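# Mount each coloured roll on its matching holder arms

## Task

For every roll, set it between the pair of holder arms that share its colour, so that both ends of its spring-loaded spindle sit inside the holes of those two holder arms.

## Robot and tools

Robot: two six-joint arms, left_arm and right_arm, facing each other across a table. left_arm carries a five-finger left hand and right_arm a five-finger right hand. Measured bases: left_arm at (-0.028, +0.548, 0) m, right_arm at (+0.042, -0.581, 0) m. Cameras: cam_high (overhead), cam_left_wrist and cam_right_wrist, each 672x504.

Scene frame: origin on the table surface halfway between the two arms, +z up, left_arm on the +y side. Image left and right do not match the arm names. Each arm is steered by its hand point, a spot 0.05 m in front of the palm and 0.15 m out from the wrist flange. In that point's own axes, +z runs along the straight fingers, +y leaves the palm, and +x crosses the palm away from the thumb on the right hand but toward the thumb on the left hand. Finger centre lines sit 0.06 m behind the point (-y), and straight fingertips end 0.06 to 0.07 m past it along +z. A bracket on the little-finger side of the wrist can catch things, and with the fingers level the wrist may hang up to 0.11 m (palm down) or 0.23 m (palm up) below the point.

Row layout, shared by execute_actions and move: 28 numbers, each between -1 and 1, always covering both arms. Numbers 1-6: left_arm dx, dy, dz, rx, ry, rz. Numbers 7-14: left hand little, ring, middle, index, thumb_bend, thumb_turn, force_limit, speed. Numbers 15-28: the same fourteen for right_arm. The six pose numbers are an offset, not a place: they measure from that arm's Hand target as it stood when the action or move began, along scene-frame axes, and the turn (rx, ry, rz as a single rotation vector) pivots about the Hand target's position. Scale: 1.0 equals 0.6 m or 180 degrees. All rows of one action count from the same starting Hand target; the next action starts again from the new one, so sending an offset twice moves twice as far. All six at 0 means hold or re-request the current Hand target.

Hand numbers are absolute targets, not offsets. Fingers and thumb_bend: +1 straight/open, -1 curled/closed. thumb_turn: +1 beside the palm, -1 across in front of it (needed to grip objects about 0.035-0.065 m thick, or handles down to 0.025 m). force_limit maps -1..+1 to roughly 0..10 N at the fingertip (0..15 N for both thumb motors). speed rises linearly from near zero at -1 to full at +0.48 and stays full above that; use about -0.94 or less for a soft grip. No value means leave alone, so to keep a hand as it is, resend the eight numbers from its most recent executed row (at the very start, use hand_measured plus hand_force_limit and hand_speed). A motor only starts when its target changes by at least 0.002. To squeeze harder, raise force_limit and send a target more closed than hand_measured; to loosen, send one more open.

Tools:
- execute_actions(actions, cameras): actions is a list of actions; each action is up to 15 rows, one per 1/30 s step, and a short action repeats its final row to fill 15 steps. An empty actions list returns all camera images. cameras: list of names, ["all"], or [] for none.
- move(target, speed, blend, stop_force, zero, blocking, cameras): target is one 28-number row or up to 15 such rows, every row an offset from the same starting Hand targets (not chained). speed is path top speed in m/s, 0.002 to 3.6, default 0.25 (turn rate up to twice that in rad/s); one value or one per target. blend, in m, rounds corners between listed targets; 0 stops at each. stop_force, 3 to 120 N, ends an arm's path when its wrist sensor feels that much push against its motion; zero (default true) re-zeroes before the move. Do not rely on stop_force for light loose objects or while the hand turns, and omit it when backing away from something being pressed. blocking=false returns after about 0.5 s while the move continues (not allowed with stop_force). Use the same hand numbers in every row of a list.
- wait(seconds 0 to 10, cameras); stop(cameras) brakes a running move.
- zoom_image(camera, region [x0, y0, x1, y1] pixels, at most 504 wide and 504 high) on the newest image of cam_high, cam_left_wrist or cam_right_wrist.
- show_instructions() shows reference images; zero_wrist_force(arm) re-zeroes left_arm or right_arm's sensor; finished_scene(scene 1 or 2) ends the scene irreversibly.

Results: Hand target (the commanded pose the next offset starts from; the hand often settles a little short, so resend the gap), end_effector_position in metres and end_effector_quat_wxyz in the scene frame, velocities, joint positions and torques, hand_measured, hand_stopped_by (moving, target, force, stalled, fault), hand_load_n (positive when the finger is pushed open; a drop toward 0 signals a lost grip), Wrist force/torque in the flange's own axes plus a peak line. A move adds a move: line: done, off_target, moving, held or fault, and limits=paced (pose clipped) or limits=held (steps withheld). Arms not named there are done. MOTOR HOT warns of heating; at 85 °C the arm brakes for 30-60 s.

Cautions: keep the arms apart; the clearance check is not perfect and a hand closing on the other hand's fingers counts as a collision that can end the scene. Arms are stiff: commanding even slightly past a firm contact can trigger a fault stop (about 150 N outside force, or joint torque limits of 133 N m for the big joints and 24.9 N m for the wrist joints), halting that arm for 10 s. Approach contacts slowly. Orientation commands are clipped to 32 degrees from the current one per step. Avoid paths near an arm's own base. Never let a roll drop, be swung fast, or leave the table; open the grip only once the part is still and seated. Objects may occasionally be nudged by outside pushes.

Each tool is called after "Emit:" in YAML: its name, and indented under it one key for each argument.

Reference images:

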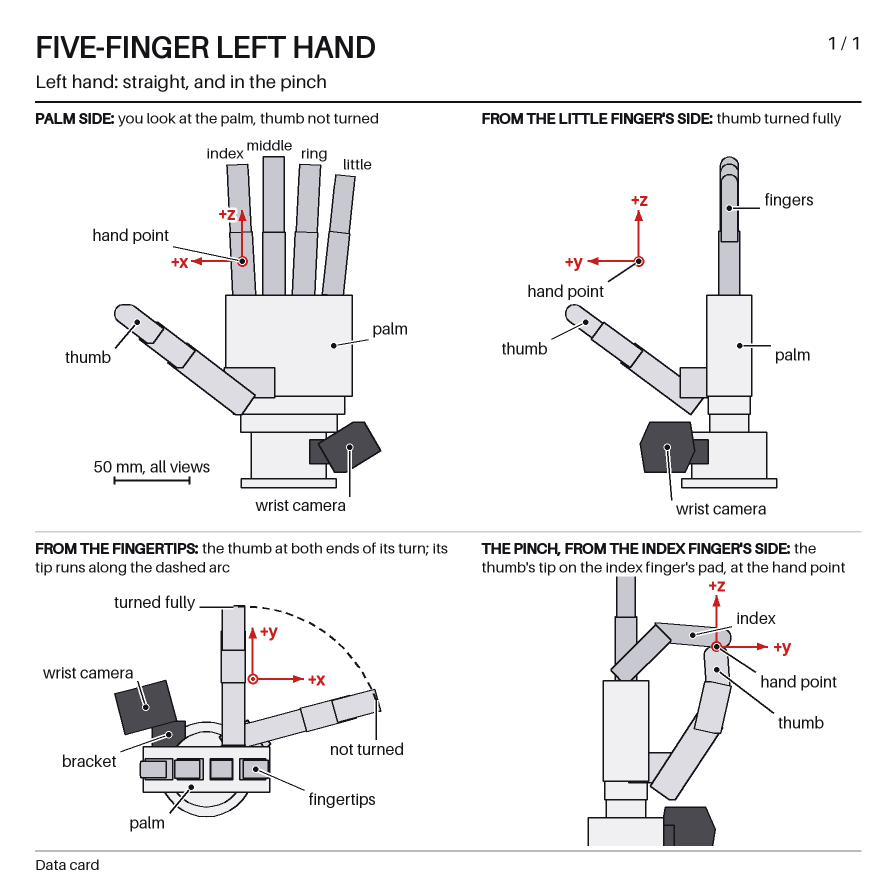

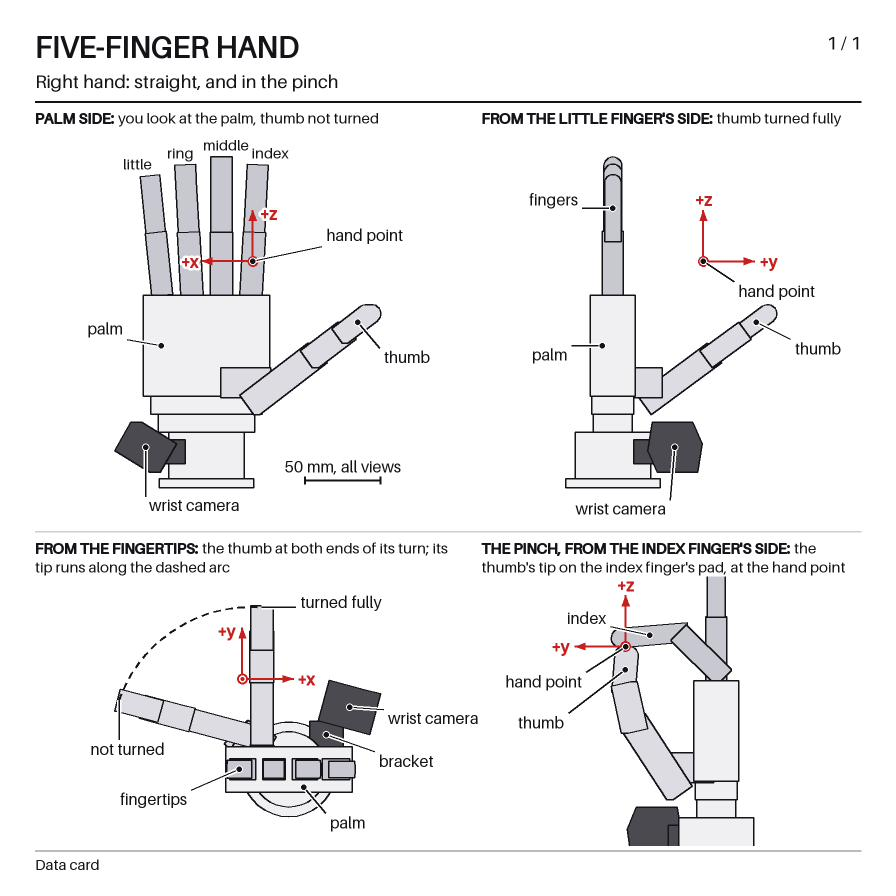

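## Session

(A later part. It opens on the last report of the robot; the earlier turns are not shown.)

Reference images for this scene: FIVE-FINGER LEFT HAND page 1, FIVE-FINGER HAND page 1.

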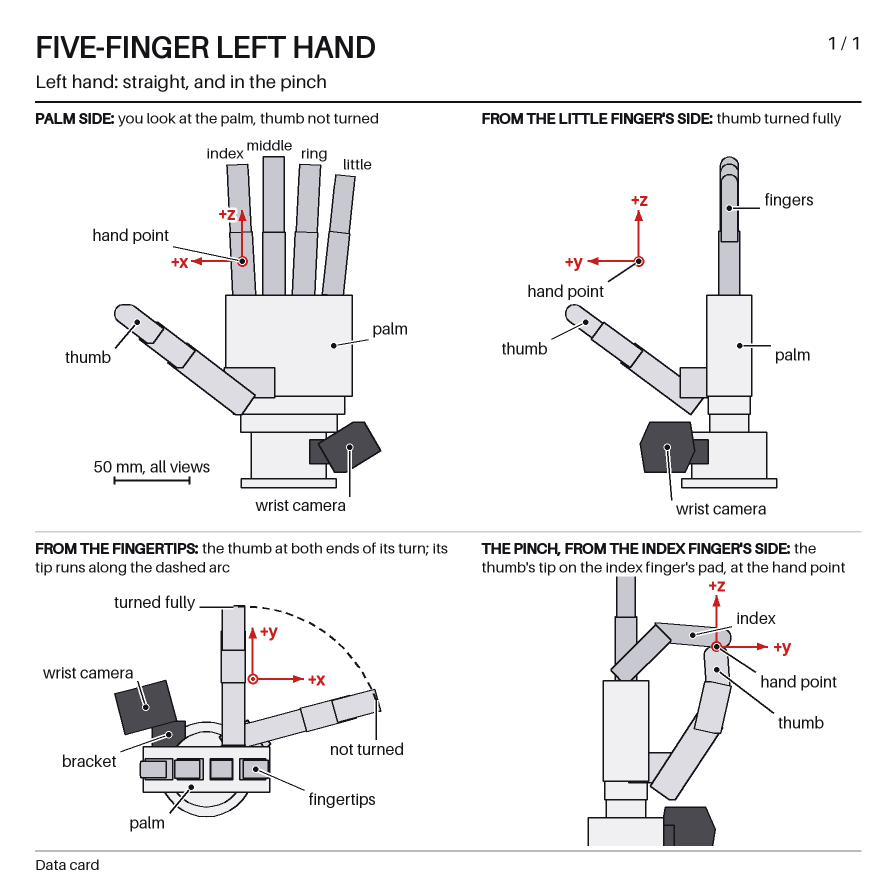

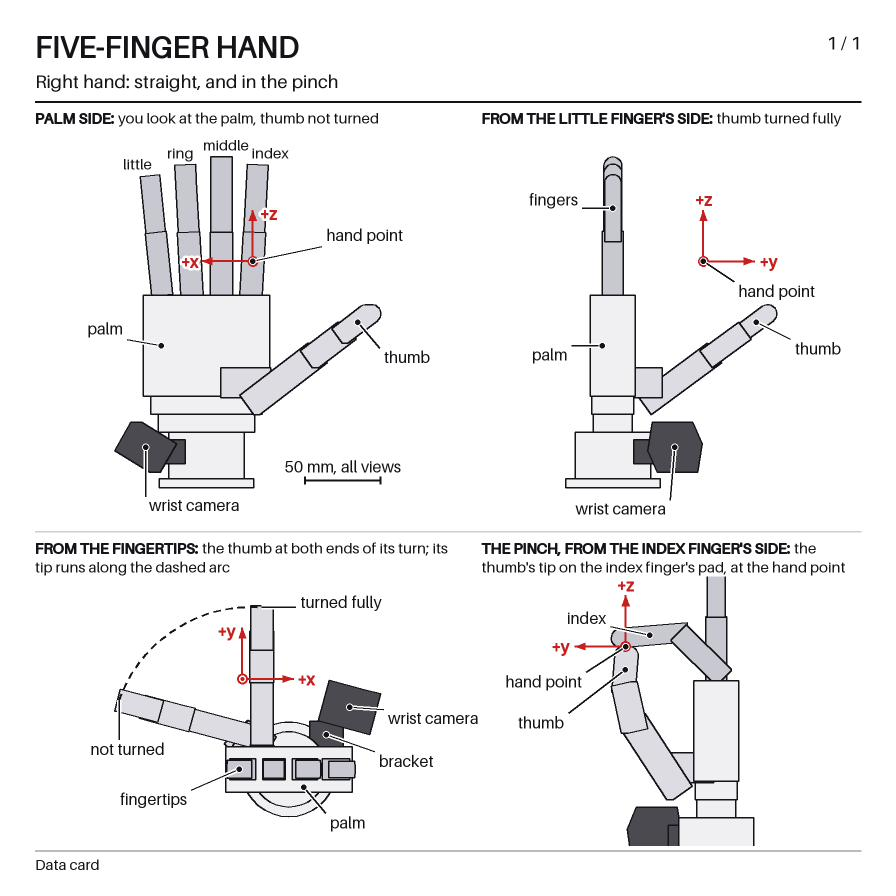

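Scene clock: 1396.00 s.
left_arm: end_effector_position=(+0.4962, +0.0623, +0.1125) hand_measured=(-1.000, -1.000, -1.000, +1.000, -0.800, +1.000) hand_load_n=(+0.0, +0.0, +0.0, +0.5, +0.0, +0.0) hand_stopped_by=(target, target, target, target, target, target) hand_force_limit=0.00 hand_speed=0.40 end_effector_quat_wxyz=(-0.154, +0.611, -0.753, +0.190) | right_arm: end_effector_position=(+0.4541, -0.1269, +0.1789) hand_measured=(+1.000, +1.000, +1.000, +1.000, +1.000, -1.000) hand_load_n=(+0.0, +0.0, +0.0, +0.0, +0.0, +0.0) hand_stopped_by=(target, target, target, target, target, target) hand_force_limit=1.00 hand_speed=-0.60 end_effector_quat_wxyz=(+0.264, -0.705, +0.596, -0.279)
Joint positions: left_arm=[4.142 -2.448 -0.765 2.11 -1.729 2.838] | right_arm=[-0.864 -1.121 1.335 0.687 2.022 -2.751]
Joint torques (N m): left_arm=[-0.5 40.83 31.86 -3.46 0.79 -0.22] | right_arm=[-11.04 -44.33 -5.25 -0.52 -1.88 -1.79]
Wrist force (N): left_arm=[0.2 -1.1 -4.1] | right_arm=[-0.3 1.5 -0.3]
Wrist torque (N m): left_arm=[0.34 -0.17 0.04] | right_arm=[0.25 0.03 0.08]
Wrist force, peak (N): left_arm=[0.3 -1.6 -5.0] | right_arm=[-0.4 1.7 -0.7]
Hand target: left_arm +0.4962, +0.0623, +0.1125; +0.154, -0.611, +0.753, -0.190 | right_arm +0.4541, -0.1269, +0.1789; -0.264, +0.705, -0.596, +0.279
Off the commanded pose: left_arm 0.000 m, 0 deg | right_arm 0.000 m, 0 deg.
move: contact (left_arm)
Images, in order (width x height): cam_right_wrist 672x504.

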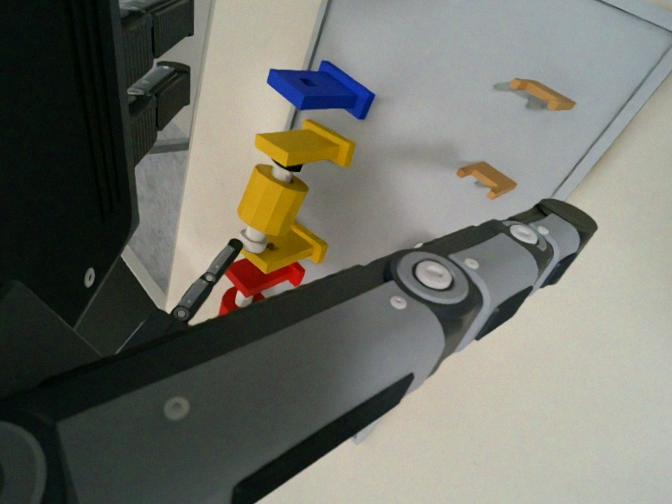

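Emit:
move:
  target: [-0.0015,0,-0.0083,0,0,0,-1,-1,-1,1,-0.8,1,0,0.4,0,0,0,0,0,0,1,1,1,1,1,-1,1.0,-0.6]
  speed: 0.01
  stop_force: 15
  cameras: ["cam_right_wrist"]

Emit:
zoom_image:
  camera: "cam_right_wrist"
  region: [180, 150, 360, 285]

Scene clock: 1397.80 s.
left_arm: end_effector_position=(+0.4953, +0.0623, +0.1075) hand_measured=(-1.000, -1.000, -1.000, +1.000, -0.800, +1.000) hand_load_n=(+0.0, +0.0, +0.0, +0.0, +0.0, +0.0) hand_stopped_by=(target, target, target, target, target, target) hand_force_limit=0.00 hand_speed=0.40 end_effector_quat_wxyz=(-0.154, +0.611, -0.753, +0.190) | right_arm: end_effector_position=(+0.4541, -0.1269, +0.1789) hand_measured=(+1.000, +1.000, +1.000, +1.000, +1.000, -1.000) hand_load_n=(+0.0, +0.0, +0.0, +0.0, -0.5, +0.0) hand_stopped_by=(target, target, target, target, target, target) hand_force_limit=1.00 hand_speed=-0.60 end_effector_quat_wxyz=(+0.264, -0.705, +0.596, -0.279)
Joint positions: left_arm=[4.141 -2.447 -0.779 2.124 -1.73 2.838] | right_arm=[-0.864 -1.121 1.335 0.687 2.022 -2.751]
Joint torques (N m): left_arm=[-11.55 58.26 5.13 0.2 -1.26 -2.58] | right_arm=[-9.64 -43.21 -5.28 -0.55 -1.77 -1.49]
Wrist force (N): left_arm=[-0.7 -1.2 -3.9] | right_arm=[-0.4 1.3 -0.3]
Wrist torque (N m): left_arm=[0.30 -0.20 -0.01] | right_arm=[0.22 0.05 0.07]
Wrist force, peak (N): left_arm=[0.0 -1.6 -4.5] | right_arm=[-0.2 1.7 -0.3]
Hand target: left_arm +0.4953, +0.0623, +0.1075; +0.154, -0.611, +0.753, -0.190 | right_arm +0.4541, -0.1269, +0.1789; -0.264, +0.705, -0.596, +0.279
Off the commanded pose: left_arm 0.000 m, 0 deg | right_arm 0.000 m, 0 deg.
move: done
Images, in order (width x height): cam_right_wrist 672x504.

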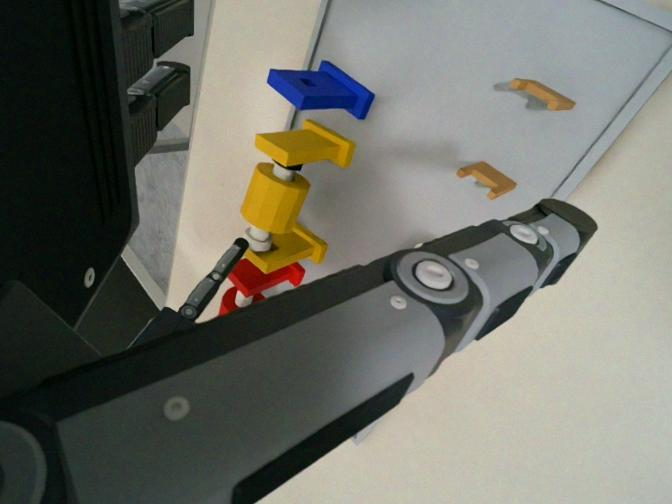

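Scaled by 2.800 from the camera's 672x504 image, which has a finer 960x720 frame.

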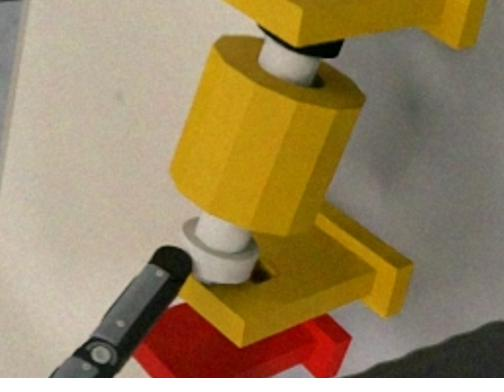

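Emit:
move:
  target:
    - [0,0,0.0130,0,0,0,-1,-1,-1,1,-0.8,1,0,0.4,0,0,0,0,0,0,1,1,1,1,1,-1,1.0,-0.6]
    - [-0.0080,0,0.0130,0,0,0,-1,-1,-1,1,-0.8,1,0,0.4,0,0,0,0,0,0,1,1,1,1,1,-1,1.0,-0.6]
  speed: 0.03
  cameras: ["cam_right_wrist"]

Emit:
zoom_image:
  camera: "cam_right_wrist"
  region: [180, 150, 360, 285]

Scene clock: 1399.40 s.
left_arm: end_effector_position=(+0.4906, +0.0623, +0.1153) hand_measured=(-1.000, -1.000, -1.000, +1.000, -0.800, +1.000) hand_load_n=(+0.0, +0.0, +0.0, +0.0, +0.0, +0.0) hand_stopped_by=(target, target, target, target, target, target) hand_force_limit=0.00 hand_speed=0.40 end_effector_quat_wxyz=(-0.154, +0.611, -0.753, +0.190) | right_arm: end_effector_position=(+0.4541, -0.1269, +0.1789) hand_measured=(+1.000, +1.000, +1.000, +1.000, +1.000, -1.000) hand_load_n=(+0.0, +0.0, +0.0, +0.0, +0.0, +0.5) hand_stopped_by=(target, target, target, target, target, target) hand_force_limit=1.00 hand_speed=-0.60 end_effector_quat_wxyz=(+0.264, -0.705, +0.596, -0.279)
Joint positions: left_arm=[4.137 -2.433 -0.784 2.115 -1.732 2.834] | right_arm=[-0.864 -1.121 1.335 0.687 2.022 -2.751]
Joint torques (N m): left_arm=[-11.32 60.85 6.11 0.08 -1.75 -2.67] | right_arm=[-8.71 -43.37 -4.1 -0.31 -1.34 -1.48]
Wrist force (N): left_arm=[0.5 0.2 -1.4] | right_arm=[-0.2 1.1 -0.5]
Wrist torque (N m): left_arm=[0.11 -0.17 0.06] | right_arm=[0.20 0.02 0.08]
Wrist force, peak (N): left_arm=[-0.8 -1.2 -4.2] | right_arm=[-0.4 1.7 -0.4]
Hand target: left_arm +0.4905, +0.0623, +0.1153; +0.154, -0.611, +0.753, -0.190 | right_arm +0.4541, -0.1269, +0.1789; -0.264, +0.705, -0.596, +0.279
Off the commanded pose: left_arm 0.000 m, 0 deg | right_arm 0.000 m, 0 deg.
move: done
Images, in order (width x height): cam_right_wrist 672x504.

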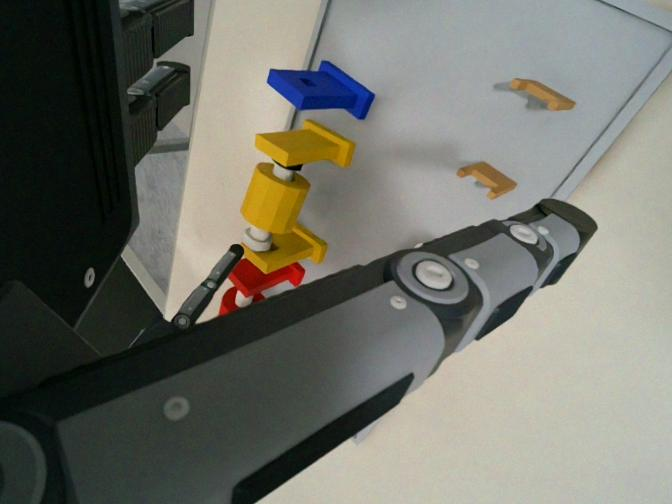

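Scaled by 2.800 from the camera's 672x504 image, which has a finer 960x720 frame.

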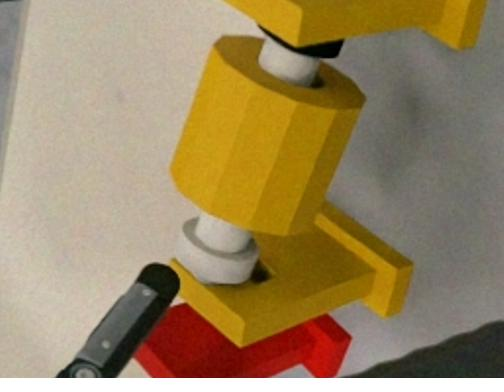

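Emit:
move:
  target:
    - [0,0,0.0050,0,0,0,-1,-1,-1,1,-0.8,1,0,0.4,0,0,0,0,0,0,1,1,1,1,1,-1,1.0,-0.6]
    - [-0.0100,-0.0100,0.0050,0,0,0,-1,-1,-1,1,-0.8,1,0,0.4,0,0,0,0,0,0,1,1,1,1,1,-1,1.0,-0.6]
  speed: 0.03

Emit:
move:
  target: [0,0,-0.0250,0,0,0,-1,-1,-1,1,-0.8,1,0,0.4,0,0,0,0,0,0,1,1,1,1,1,-1,1.0,-0.6]
  speed: 0.008
  stop_force: 3
  cameras: ["cam_right_wrist"]

Emit:
zoom_image:
  camera: "cam_right_wrist"
  region: [180, 150, 360, 285]

Scene clock: 1401.43 s.
left_arm: end_effector_position=(+0.4847, +0.0564, +0.1184) hand_measured=(-1.000, -1.000, -1.000, +1.000, -0.800, +1.000) hand_load_n=(+0.0, +0.5, +0.0, +0.0, +0.0, +0.0) hand_stopped_by=(target, target, target, target, target, target) hand_force_limit=0.00 hand_speed=0.40 end_effector_quat_wxyz=(-0.154, +0.611, -0.753, +0.190) | right_arm: end_effector_position=(+0.4541, -0.1269, +0.1789) hand_measured=(+1.000, +1.000, +1.000, +1.000, +1.000, -1.000) hand_load_n=(+0.0, +0.0, +0.0, +0.0, +0.0, +0.0) hand_stopped_by=(target, target, target, target, target, target) hand_force_limit=1.00 hand_speed=-0.60 end_effector_quat_wxyz=(+0.264, -0.705, +0.596, -0.279)
Joint positions: left_arm=[4.124 -2.432 -0.779 2.106 -1.737 2.822] | right_arm=[-0.864 -1.121 1.335 0.687 2.022 -2.751]
Joint torques (N m): left_arm=[-11.06 55.48 9.51 -3.58 -1.84 -2.5] | right_arm=[-8.31 -44.03 -5.17 -0.61 -1.47 -1.44]
Wrist force (N): left_arm=[0.4 0.2 -1.3] | right_arm=[-0.3 1.1 -0.4]
Wrist torque (N m): left_arm=[0.10 -0.15 0.04] | right_arm=[0.19 0.05 0.07]
Wrist force, peak (N): left_arm=[0.5 0.4 -1.6] | right_arm=[-0.6 1.7 -0.3]
Hand target: left_arm +0.4845, +0.0563, +0.1183; +0.154, -0.611, +0.753, -0.190 | right_arm +0.4541, -0.1269, +0.1789; -0.264, +0.705, -0.596, +0.279
Off the commanded pose: left_arm 0.000 m, 0 deg | right_arm 0.000 m, 0 deg.
move: done

Scene clock: 1404.17 s.
left_arm: end_effector_position=(+0.4845, +0.0563, +0.1033) hand_measured=(-1.000, -1.000, -1.000, +1.000, -0.800, +1.000) hand_load_n=(+0.0, +0.0, +0.0, -0.5, +0.0, +0.0) hand_stopped_by=(target, target, target, target, target, target) hand_force_limit=0.00 hand_speed=0.40 end_effector_quat_wxyz=(-0.154, +0.611, -0.753, +0.190) | right_arm: end_effector_position=(+0.4541, -0.1269, +0.1789) hand_measured=(+1.000, +1.000, +1.000, +1.000, +1.000, -1.000) hand_load_n=(+0.0, +0.0, +0.0, +0.0, +0.0, +0.0) hand_stopped_by=(target, target, target, target, target, target) hand_force_limit=1.00 hand_speed=-0.60 end_effector_quat_wxyz=(+0.264, -0.705, +0.596, -0.279)
Joint positions: left_arm=[4.124 -2.437 -0.809 2.141 -1.738 2.822] | right_arm=[-0.864 -1.121 1.335 0.687 2.022 -2.751]
Joint torques (N m): left_arm=[-8.75 37.32 6.18 0.67 -0.95 -2.34] | right_arm=[-9.12 -43.15 -5.36 -0.45 -1.5 -1.6]
Wrist force (N): left_arm=[-0.6 0.2 -4.0] | right_arm=[-0.3 1.5 -0.2]
Wrist torque (N m): left_arm=[0.24 -0.18 -0.01] | right_arm=[0.25 0.03 0.09]
Wrist force, peak (N): left_arm=[0.5 -0.1 -4.3] | right_arm=[-0.3 1.8 -0.5]
Hand target: left_arm +0.4845, +0.0563, +0.1033; +0.154, -0.611, +0.753, -0.190 | right_arm +0.4541, -0.1269, +0.1789; -0.264, +0.705, -0.596, +0.279
Off the commanded pose: left_arm 0.000 m, 0 deg | right_arm 0.000 m, 0 deg.
move: done
Images, in order (width x height): cam_right_wrist 672x504.

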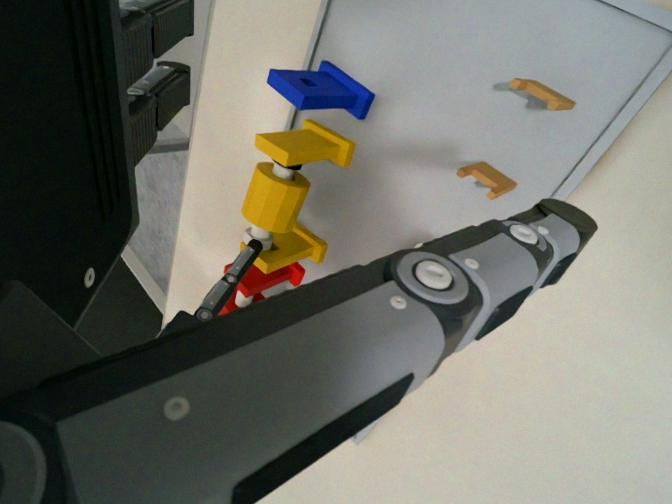

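Scaled by 2.800 from the camera's 672x504 image, which has a finer 960x720 frame.

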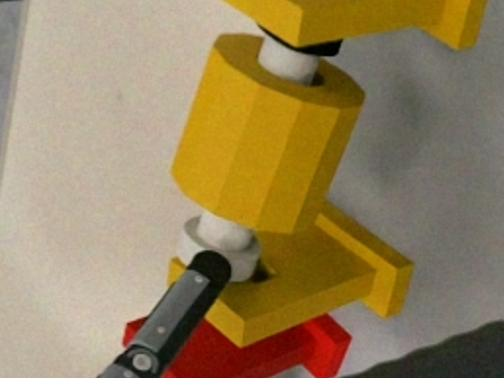

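Emit:
move:
  target: [0,0,-0.0067,0,0,0,-1,-1,-1,1,-0.8,1,0,0.4,0,0,0,0,0,0,1,1,1,1,1,-1,1.0,-0.6]
  speed: 0.008
  stop_force: 12
  cameras: ["cam_right_wrist"]

Emit:
zoom_image:
  camera: "cam_right_wrist"
  region: [180, 150, 360, 285]

Scene clock: 1405.77 s.
left_arm: end_effector_position=(+0.4845, +0.0563, +0.0993) hand_measured=(-1.000, -1.000, -1.000, +1.000, -0.800, +1.000) hand_load_n=(+0.0, +0.0, +0.0, +0.0, +0.0, +0.0) hand_stopped_by=(target, target, target, target, target, target) hand_force_limit=0.00 hand_speed=0.40 end_effector_quat_wxyz=(-0.154, +0.611, -0.753, +0.190) | right_arm: end_effector_position=(+0.4541, -0.1269, +0.1789) hand_measured=(+1.000, +1.000, +1.000, +1.000, +1.000, -1.000) hand_load_n=(+0.0, +0.0, +0.0, -0.5, +0.0, +0.0) hand_stopped_by=(target, target, target, target, target, target) hand_force_limit=1.00 hand_speed=-0.60 end_effector_quat_wxyz=(+0.264, -0.705, +0.596, -0.279)
Joint positions: left_arm=[4.124 -2.438 -0.817 2.15 -1.738 2.822] | right_arm=[-0.864 -1.121 1.335 0.687 2.022 -2.751]
Joint torques (N m): left_arm=[-3.02 37.41 5.48 0.47 0.24 -2] | right_arm=[-8.25 -43.13 -6.44 -0.43 -1.52 -1.4]
Wrist force (N): left_arm=[-0.6 0.1 -4.1] | right_arm=[0.0 1.5 -0.4]
Wrist torque (N m): left_arm=[0.28 -0.21 -0.01] | right_arm=[0.25 0.00 0.10]
Wrist force, peak (N): left_arm=[-0.6 -0.1 -4.4] | right_arm=[0.0 1.9 -0.2]
Hand target: left_arm +0.4845, +0.0563, +0.0993; +0.154, -0.611, +0.753, -0.190 | right_arm +0.4541, -0.1269, +0.1789; -0.264, +0.705, -0.596, +0.279
Off the commanded pose: left_arm 0.000 m, 0 deg | right_arm 0.000 m, 0 deg.
move: done
Images, in order (width x height): cam_right_wrist 672x504.

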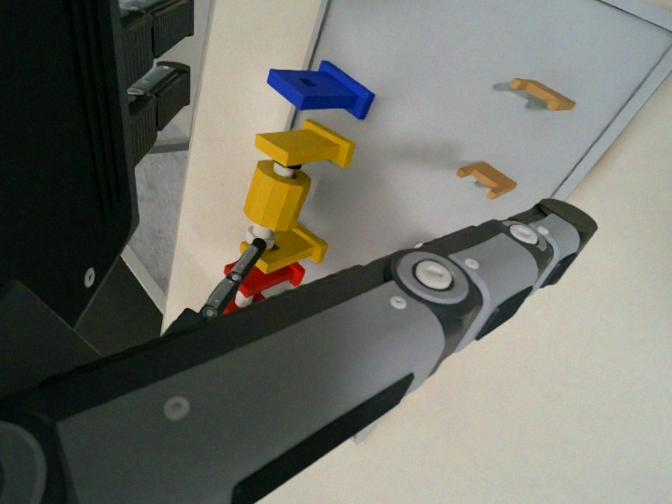

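Scaled by 2.800 from the camera's 672x504 image, which has a finer 960x720 frame.

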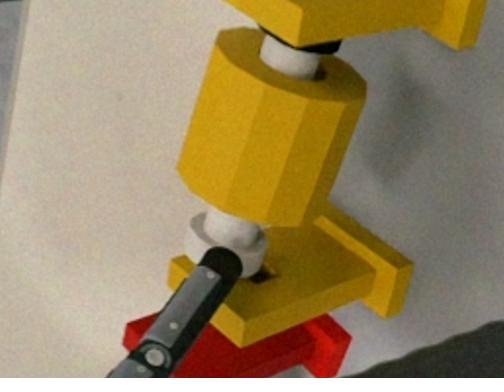

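Emit:
wait:
  seconds: 0.1
  cameras: ["cam_high", "cam_right_wrist"]

Emit:
zoom_image:
  camera: "cam_high"
  region: [280, 345, 380, 420]

Emit:
zoom_image:
  camera: "cam_right_wrist"
  region: [225, 200, 315, 270]

Scene clock: 1407.27 s.
left_arm: end_effector_position=(+0.4845, +0.0563, +0.0993) hand_measured=(-1.000, -1.000, -1.000, +1.000, -0.800, +1.000) hand_load_n=(+0.5, +0.5, +0.0, +0.0, +0.0, +0.0) hand_stopped_by=(target, target, target, target, target, target) hand_force_limit=0.00 hand_speed=0.40 end_effector_quat_wxyz=(-0.154, +0.611, -0.753, +0.190) | right_arm: end_effector_position=(+0.4541, -0.1269, +0.1789) hand_measured=(+1.000, +1.000, +1.000, +1.000, +1.000, -1.000) hand_load_n=(+0.5, +0.0, +0.0, +0.0, +0.0, +0.0) hand_stopped_by=(target, target, target, target, target, target) hand_force_limit=1.00 hand_speed=-0.60 end_effector_quat_wxyz=(+0.264, -0.705, +0.596, -0.279)
Joint positions: left_arm=[4.124 -2.438 -0.817 2.15 -1.738 2.822] | right_arm=[-0.864 -1.121 1.335 0.687 2.022 -2.751]
Joint torques (N m): left_arm=[1.77 37.32 5.45 0.54 0.84 -1.5] | right_arm=[-9.65 -43.11 -6.07 -0.48 -1.38 -1.24]
Wrist force (N): left_arm=[-0.6 -0.2 -4.1] | right_arm=[-0.4 1.5 -0.2]
Wrist torque (N m): left_arm=[0.24 -0.20 0.00] | right_arm=[0.23 0.04 0.08]
Wrist force, peak (N): left_arm=[-0.4 0.1 -4.4] | right_arm=[-0.4 1.7 -0.5]
Hand target: left_arm +0.4845, +0.0563, +0.0993; +0.154, -0.611, +0.753, -0.190 | right_arm +0.4541, -0.1269, +0.1789; -0.264, +0.705, -0.596, +0.279
Off the commanded pose: left_arm 0.000 m, 0 deg | right_arm 0.000 m, 0 deg.
wait: 0.10 s; at rest from the start
Images, in order (width x height): cam_high 672x504, cam_right_wrist 672x504.

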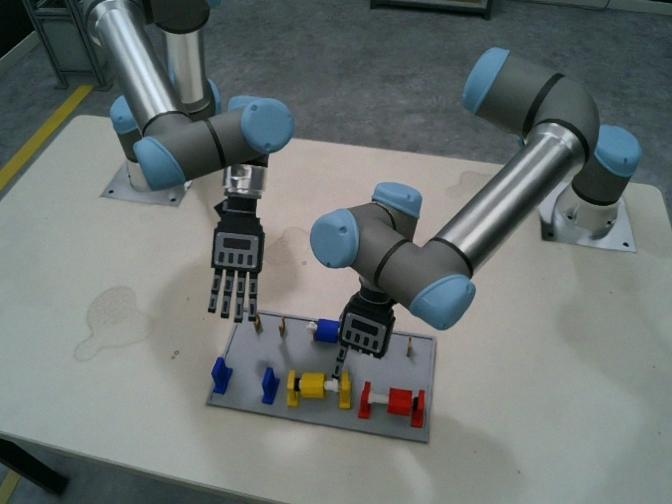

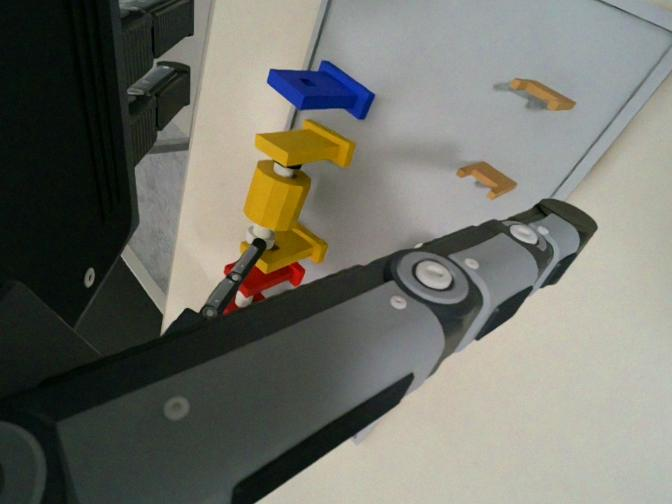

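Scaled by 5.040 from the camera's 672x504 image, which has a finer 960x720 frame.

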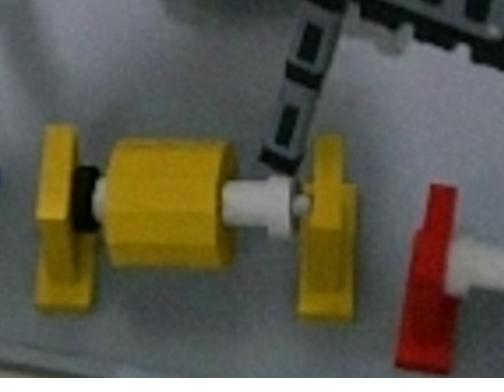

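Scaled by 5.600 from the camera's 672x504 image, which has a finer 960x720 frame.

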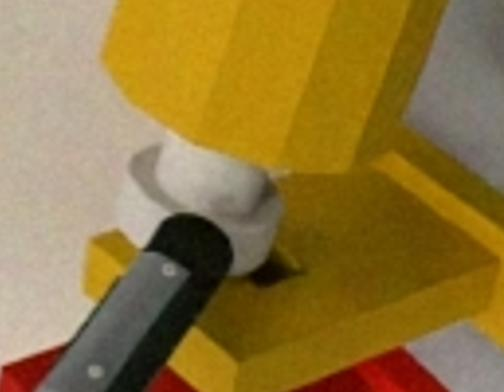

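Emit:
move:
  target:
    - [0,0,0.0230,0,0,0,-1,-1,-1,1,-0.8,1,0,0.4,0,0,0,0,0,0,1,1,1,1,1,-1,1.0,-0.6]
    - [0.0200,0.0030,0.0230,0,0,0,-1,-1,-1,1,-0.8,1,0,0.4,0,0,0,0,0,0,1,1,1,1,1,-1,1.0,-0.6]
  speed: 0.03

Emit:
move:
  target: [0,0,-0.0200,0,0,0,-1,-1,-1,1,-0.8,1,0,0.4,0,0,0,0,0,0,1,1,1,1,1,-1,1.0,-0.6]
  speed: 0.008
  stop_force: 3
  cameras: ["cam_right_wrist", "cam_high"]

Emit:
zoom_image:
  camera: "cam_high"
  region: [280, 345, 380, 420]

Emit:
zoom_image:
  camera: "cam_right_wrist"
  region: [225, 200, 315, 270]

Scene clock: 1409.97 s.
left_arm: end_effector_position=(+0.4965, +0.0581, +0.1131) hand_measured=(-1.000, -1.000, -1.000, +1.000, -0.800, +1.000) hand_load_n=(+0.0, +0.0, +0.5, +0.0, +0.0, +0.0) hand_stopped_by=(target, target, target, target, target, target) hand_force_limit=0.00 hand_speed=0.40 end_effector_quat_wxyz=(-0.154, +0.611, -0.753, +0.190) | right_arm: end_effector_position=(+0.4541, -0.1269, +0.1789) hand_measured=(+1.000, +1.000, +1.000, +1.000, +1.000, -1.000) hand_load_n=(+0.0, +0.0, -0.5, +0.0, +0.0, +0.0) hand_stopped_by=(target, target, target, target, target, target) hand_force_limit=1.00 hand_speed=-0.60 end_effector_quat_wxyz=(+0.264, -0.705, +0.596, -0.279)
Joint positions: left_arm=[4.137 -2.459 -0.743 2.099 -1.732 2.834] | right_arm=[-0.864 -1.121 1.335 0.687 2.022 -2.751]
Joint torques (N m): left_arm=[11.35 39.53 33.03 -3.58 0.92 2.6] | right_arm=[-10.41 -43.79 -5.21 -0.1 -1.46 -1.53]
Wrist force (N): left_arm=[0.4 0.1 -1.3] | right_arm=[-0.1 1.6 -0.2]
Wrist torque (N m): left_arm=[0.08 -0.17 -0.10] | right_arm=[0.25 0.00 0.10]
Wrist force, peak (N): left_arm=[-0.6 -0.1 -4.2] | right_arm=[-0.2 1.8 -0.2]
Hand target: left_arm +0.4965, +0.0581, +0.1131; +0.154, -0.611, +0.753, -0.190 | right_arm +0.4541, -0.1269, +0.1789; -0.264, +0.705, -0.596, +0.279
Off the commanded pose: left_arm 0.000 m, 0 deg | right_arm 0.000 m, 0 deg.
move: done

Scene clock: 1412.33 s.
left_arm: end_effector_position=(+0.4965, +0.0581, +0.1011) hand_measured=(-1.000, -1.000, -1.000, +1.000, -0.800, +1.000) hand_load_n=(+0.0, +0.0, +0.0, +0.0, +0.0, +0.0) hand_stopped_by=(target, target, target, target, target, target) hand_force_limit=0.00 hand_speed=0.40 end_effector_quat_wxyz=(-0.154, +0.611, -0.753, +0.190) | right_arm: end_effector_position=(+0.4541, -0.1269, +0.1789) hand_measured=(+1.000, +1.000, +1.000, +1.000, +1.000, -1.000) hand_load_n=(+0.0, +0.0, +0.0, +0.0, +0.0, +0.0) hand_stopped_by=(target, target, target, target, target, target) hand_force_limit=1.00 hand_speed=-0.60 end_effector_quat_wxyz=(+0.264, -0.705, +0.596, -0.279)
Joint positions: left_arm=[4.137 -2.462 -0.768 2.127 -1.732 2.834] | right_arm=[-0.864 -1.121 1.335 0.687 2.022 -2.751]
Joint torques (N m): left_arm=[9.86 38.53 5.88 0.42 0.8 2.62] | right_arm=[-8.69 -42.16 -5.96 -0.39 -1.56 -1.37]
Wrist force (N): left_arm=[-0.4 -0.9 -3.8] | right_arm=[0.2 1.4 -0.2]
Wrist torque (N m): left_arm=[0.27 -0.25 -0.14] | right_arm=[0.22 -0.04 0.11]
Wrist force, peak (N): left_arm=[-0.3 -1.0 -4.0] | right_arm=[-0.3 1.5 -0.7]
Hand target: left_arm +0.4965, +0.0581, +0.1011; +0.154, -0.611, +0.753, -0.190 | right_arm +0.4541, -0.1269, +0.1789; -0.264, +0.705, -0.596, +0.279
Off the commanded pose: left_arm 0.000 m, 0 deg | right_arm 0.000 m, 0 deg.
move: done
Images, in order (width x height): cam_high 672x504, cam_right_wrist 672x504.

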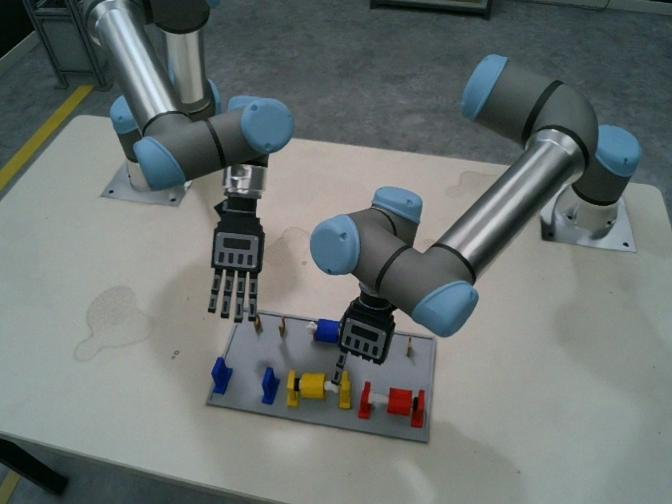

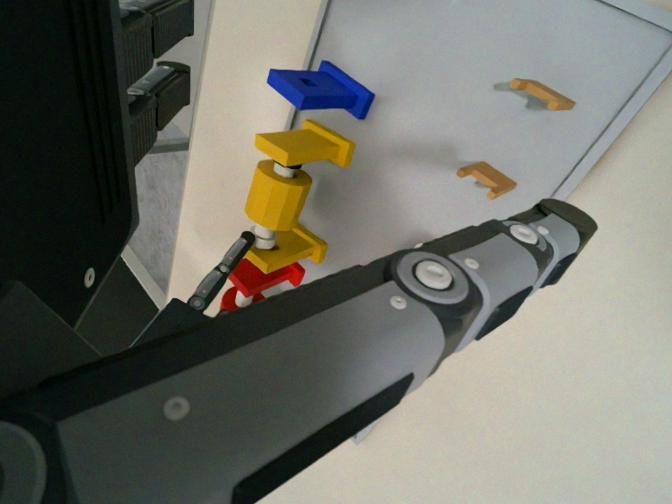

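Scaled by 5.040 from the camera's 672x504 image, which has a finer 960x720 frame.

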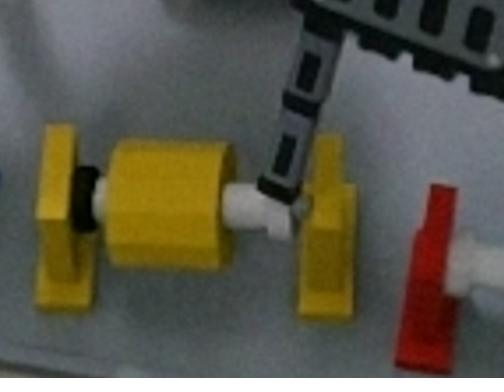

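Scaled by 5.600 from the camera's 672x504 image, which has a finer 960x720 frame.

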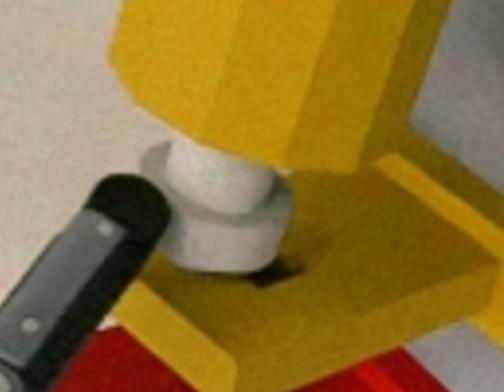

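Emit:
move:
  target:
    - [0,0,0.0100,0,0,0,-1,-1,-1,1,-0.8,1,0,0.4,0,0,0,0,0,0,1,1,1,1,1,-1,1.0,-0.6]
    - [-0.0083,0.0015,0.0100,0,0,0,-1,-1,-1,1,-0.8,1,0,0.4,0,0,0,0,0,0,1,1,1,1,1,-1,1.0,-0.6]
  speed: 0.03

Emit:
move:
  target: [0,0,-0.0160,0,0,0,-1,-1,-1,1,-0.8,1,0,0.4,0,0,0,0,0,0,1,1,1,1,1,-1,1.0,-0.6]
  speed: 0.008
  stop_force: 8
  cameras: ["cam_right_wrist", "cam_high"]

Emit:
zoom_image:
  camera: "cam_high"
  region: [280, 345, 380, 420]

Emit:
zoom_image:
  camera: "cam_right_wrist"
  region: [225, 200, 315, 270]

Scene clock: 1414.07 s.
left_arm: end_effector_position=(+0.4916, +0.0590, +0.1071) hand_measured=(-1.000, -1.000, -1.000, +1.000, -0.800, +1.000) hand_load_n=(+0.0, +0.0, +0.0, +0.0, +0.0, +0.0) hand_stopped_by=(target, target, target, target, target, target) hand_force_limit=0.00 hand_speed=0.40 end_effector_quat_wxyz=(-0.154, +0.611, -0.753, +0.190) | right_arm: end_effector_position=(+0.4541, -0.1269, +0.1789) hand_measured=(+1.000, +1.000, +1.000, +1.000, +1.000, -1.000) hand_load_n=(+0.0, +0.0, +0.0, +0.0, +0.0, +0.0) hand_stopped_by=(target, target, target, target, target, target) hand_force_limit=1.00 hand_speed=-0.60 end_effector_quat_wxyz=(+0.264, -0.705, +0.596, -0.279)
Joint positions: left_arm=[4.134 -2.446 -0.782 2.125 -1.733 2.831] | right_arm=[-0.864 -1.121 1.335 0.687 2.022 -2.751]
Joint torques (N m): left_arm=[-11.15 61.18 6.71 0.18 -1.74 -2.43] | right_arm=[-8.38 -40.99 -5.8 -0.6 -1.5 -1.25]
Wrist force (N): left_arm=[0.3 0.2 -1.1] | right_arm=[-0.3 1.1 -0.3]
Wrist torque (N m): left_arm=[0.09 -0.13 0.04] | right_arm=[0.19 0.03 0.07]
Wrist force, peak (N): left_arm=[-0.4 -0.7 -4.1] | right_arm=[-0.3 1.8 -0.3]
Hand target: left_arm +0.4915, +0.0590, +0.1071; +0.154, -0.611, +0.753, -0.190 | right_arm +0.4541, -0.1269, +0.1789; -0.264, +0.705, -0.596, +0.279
Off the commanded pose: left_arm 0.000 m, 0 deg | right_arm 0.000 m, 0 deg.
move: done

Scene clock: 1416.13 s.
left_arm: end_effector_position=(+0.4915, +0.0590, +0.0975) hand_measured=(-1.000, -1.000, -1.000, +1.000, -0.800, +1.000) hand_load_n=(+0.0, +0.0, +0.0, +0.0, +0.0, +0.0) hand_stopped_by=(target, target, target, target, target, target) hand_force_limit=0.00 hand_speed=0.40 end_effector_quat_wxyz=(-0.154, +0.611, -0.753, +0.190) | right_arm: end_effector_position=(+0.4541, -0.1269, +0.1789) hand_measured=(+1.000, +1.000, +1.000, +1.000, +1.000, -1.000) hand_load_n=(-0.5, +0.0, +0.0, +0.0, +0.0, +0.0) hand_stopped_by=(target, target, target, target, target, target) hand_force_limit=1.00 hand_speed=-0.60 end_effector_quat_wxyz=(+0.264, -0.705, +0.596, -0.279)
Joint positions: left_arm=[4.134 -2.449 -0.802 2.147 -1.733 2.831] | right_arm=[-0.864 -1.121 1.335 0.687 2.022 -2.751]
Joint torques (N m): left_arm=[-9.76 38.87 6.03 0.31 0.24 -2.09] | right_arm=[-8.44 -42.88 -6.81 -0.12 -1.43 -1.26]
Wrist force (N): left_arm=[-0.3 0.2 -3.1] | right_arm=[-0.5 1.4 -0.2]
Wrist torque (N m): left_arm=[0.22 -0.16 0.01] | right_arm=[0.22 0.06 0.07]
Wrist force, peak (N): left_arm=[0.3 -0.9 -3.6] | right_arm=[-0.2 1.8 -0.4]
Hand target: left_arm +0.4915, +0.0590, +0.0975; +0.154, -0.611, +0.753, -0.190 | right_arm +0.4541, -0.1269, +0.1789; -0.264, +0.705, -0.596, +0.279
Off the commanded pose: left_arm 0.000 m, 0 deg | right_arm 0.000 m, 0 deg.
move: done
Images, in order (width x height): cam_high 672x504, cam_right_wrist 672x504.

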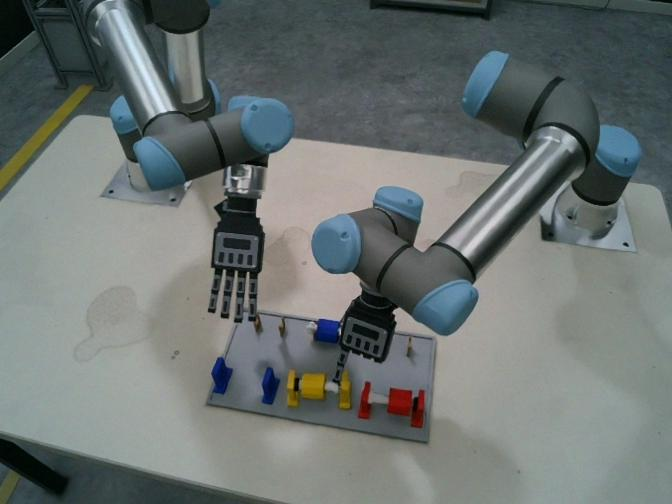

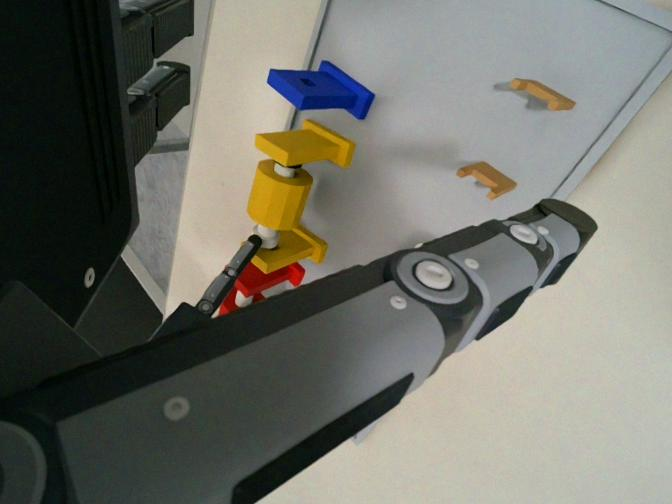

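Scaled by 5.040 from the camera's 672x504 image, which has a finer 960x720 frame.

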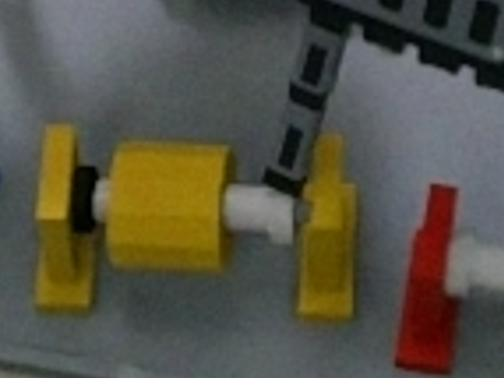

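Scaled by 5.600 from the camera's 672x504 image, which has a finer 960x720 frame.

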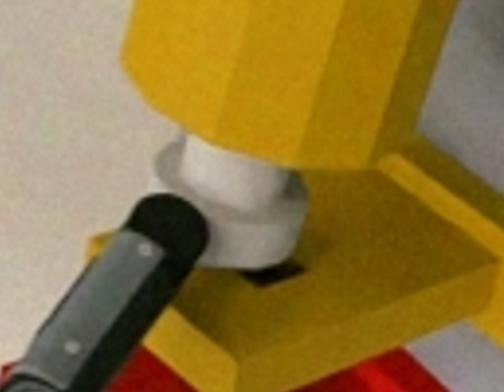

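Emit:
move:
  target: [-0.0008,0,-0.0067,0,0,0,-1,-1,-1,1,-0.8,1,0,0.4,0,0,0,0,0,0,1,1,1,1,1,-1,1.0,-0.6]
  speed: 0.008
  stop_force: 8
  cameras: ["cam_right_wrist"]

Emit:
zoom_image:
  camera: "cam_right_wrist"
  region: [225, 200, 315, 270]

Scene clock: 1417.73 s.
left_arm: end_effector_position=(+0.4911, +0.0590, +0.0935) hand_measured=(-1.000, -1.000, -1.000, +1.000, -0.800, +1.000) hand_load_n=(+0.0, +0.0, +0.0, -0.5, +0.0, +0.0) hand_stopped_by=(target, target, target, target, target, target) hand_force_limit=0.00 hand_speed=0.40 end_effector_quat_wxyz=(-0.154, +0.611, -0.753, +0.190) | right_arm: end_effector_position=(+0.4541, -0.1269, +0.1789) hand_measured=(+1.000, +1.000, +1.000, +1.000, +1.000, -1.000) hand_load_n=(+0.0, +0.0, +0.0, +0.0, +0.0, +0.0) hand_stopped_by=(target, target, target, target, target, target) hand_force_limit=1.00 hand_speed=-0.60 end_effector_quat_wxyz=(+0.264, -0.705, +0.596, -0.279)
Joint positions: left_arm=[4.133 -2.449 -0.811 2.157 -1.733 2.831] | right_arm=[-0.864 -1.121 1.335 0.687 2.022 -2.751]
Joint torques (N m): left_arm=[-11.36 39.71 5.62 0.55 -1.58 -2.51] | right_arm=[-9.45 -42.89 -5.53 -0.22 -1.2 -1.47]
Wrist force (N): left_arm=[-0.5 0.2 -3.3] | right_arm=[-0.3 1.8 -0.4]
Wrist torque (N m): left_arm=[0.23 -0.17 0.00] | right_arm=[0.29 0.03 0.10]
Wrist force, peak (N): left_arm=[-0.5 0.1 -3.6] | right_arm=[-0.3 1.8 -0.4]
Hand target: left_arm +0.4911, +0.0590, +0.0935; +0.154, -0.611, +0.753, -0.190 | right_arm +0.4541, -0.1269, +0.1789; -0.264, +0.705, -0.596, +0.279
Off the commanded pose: left_arm 0.000 m, 0 deg | right_arm 0.000 m, 0 deg.
move: done
Images, in order (width x height): cam_right_wrist 672x504.

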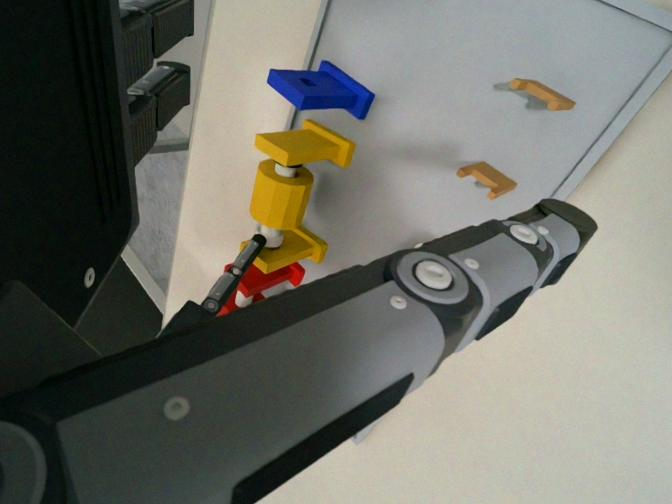

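Scaled by 5.600 from the camera's 672x504 image, which has a finer 960x720 frame.

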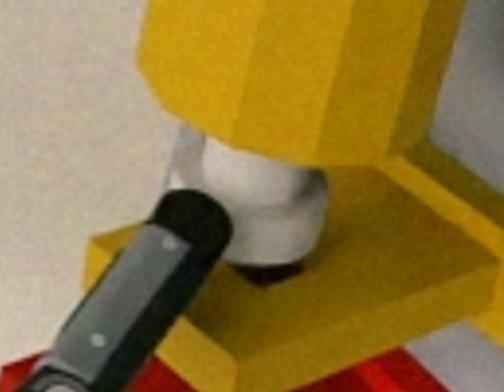

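Emit:
move:
  target: [0,0,-0.0067,0,0,0,-1,-1,-1,1,-0.8,1,0,0.4,0,0,0,0,0,0,1,1,1,1,1,-1,1.0,-0.6]
  speed: 0.008
  stop_force: 8
  cameras: ["cam_right_wrist"]

Emit:
zoom_image:
  camera: "cam_right_wrist"
  region: [225, 200, 315, 270]

Scene clock: 1419.30 s.
left_arm: end_effector_position=(+0.4911, +0.0590, +0.0895) hand_measured=(-1.000, -1.000, -1.000, +1.000, -0.800, +1.000) hand_load_n=(+0.0, +0.0, +0.0, +0.5, +0.0, +0.0) hand_stopped_by=(target, target, target, target, target, target) hand_force_limit=0.00 hand_speed=0.40 end_effector_quat_wxyz=(-0.154, +0.611, -0.753, +0.190) | right_arm: end_effector_position=(+0.4541, -0.1269, +0.1789) hand_measured=(+1.000, +1.000, +1.000, +1.000, +1.000, -1.000) hand_load_n=(+0.0, +0.0, +0.0, +0.0, +0.0, +0.0) hand_stopped_by=(target, target, target, target, target, target) hand_force_limit=1.00 hand_speed=-0.60 end_effector_quat_wxyz=(+0.264, -0.705, +0.596, -0.279)
Joint positions: left_arm=[4.133 -2.451 -0.819 2.166 -1.733 2.831] | right_arm=[-0.864 -1.121 1.335 0.687 2.022 -2.751]
Joint torques (N m): left_arm=[-7.34 35.48 3.58 -0.29 -1.28 -2.4] | right_arm=[-10.37 -42.26 -7.36 -0.2 -1.35 -1.17]
Wrist force (N): left_arm=[2.4 -2.4 -5.6] | right_arm=[-0.7 1.3 -0.3]
Wrist torque (N m): left_arm=[0.40 -0.05 0.18] | right_arm=[0.22 0.08 0.05]
Wrist force, peak (N): left_arm=[2.6 -2.2 -5.8] | right_arm=[-0.5 1.6 -0.7]
Hand target: left_arm +0.4911, +0.0590, +0.0895; +0.154, -0.611, +0.753, -0.190 | right_arm +0.4541, -0.1269, +0.1789; -0.264, +0.705, -0.596, +0.279
Off the commanded pose: left_arm 0.000 m, 0 deg | right_arm 0.000 m, 0 deg.
move: done
Images, in order (width x height): cam_right_wrist 672x504.

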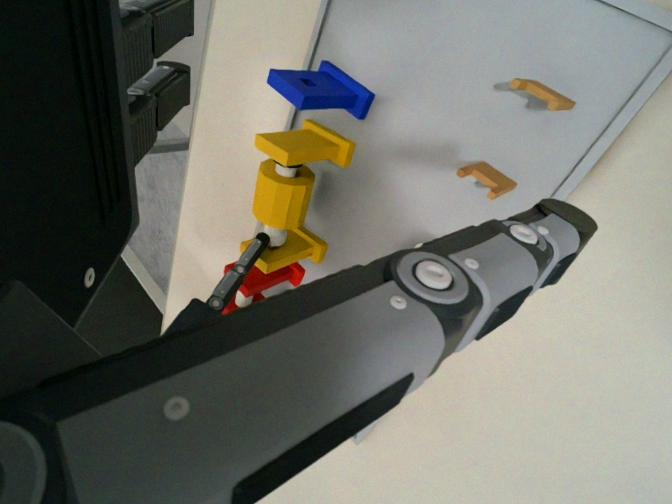

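Scaled by 5.600 from the camera's 672x504 image, which has a finer 960x720 frame.

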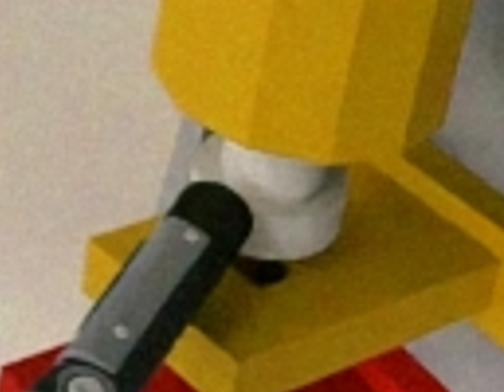

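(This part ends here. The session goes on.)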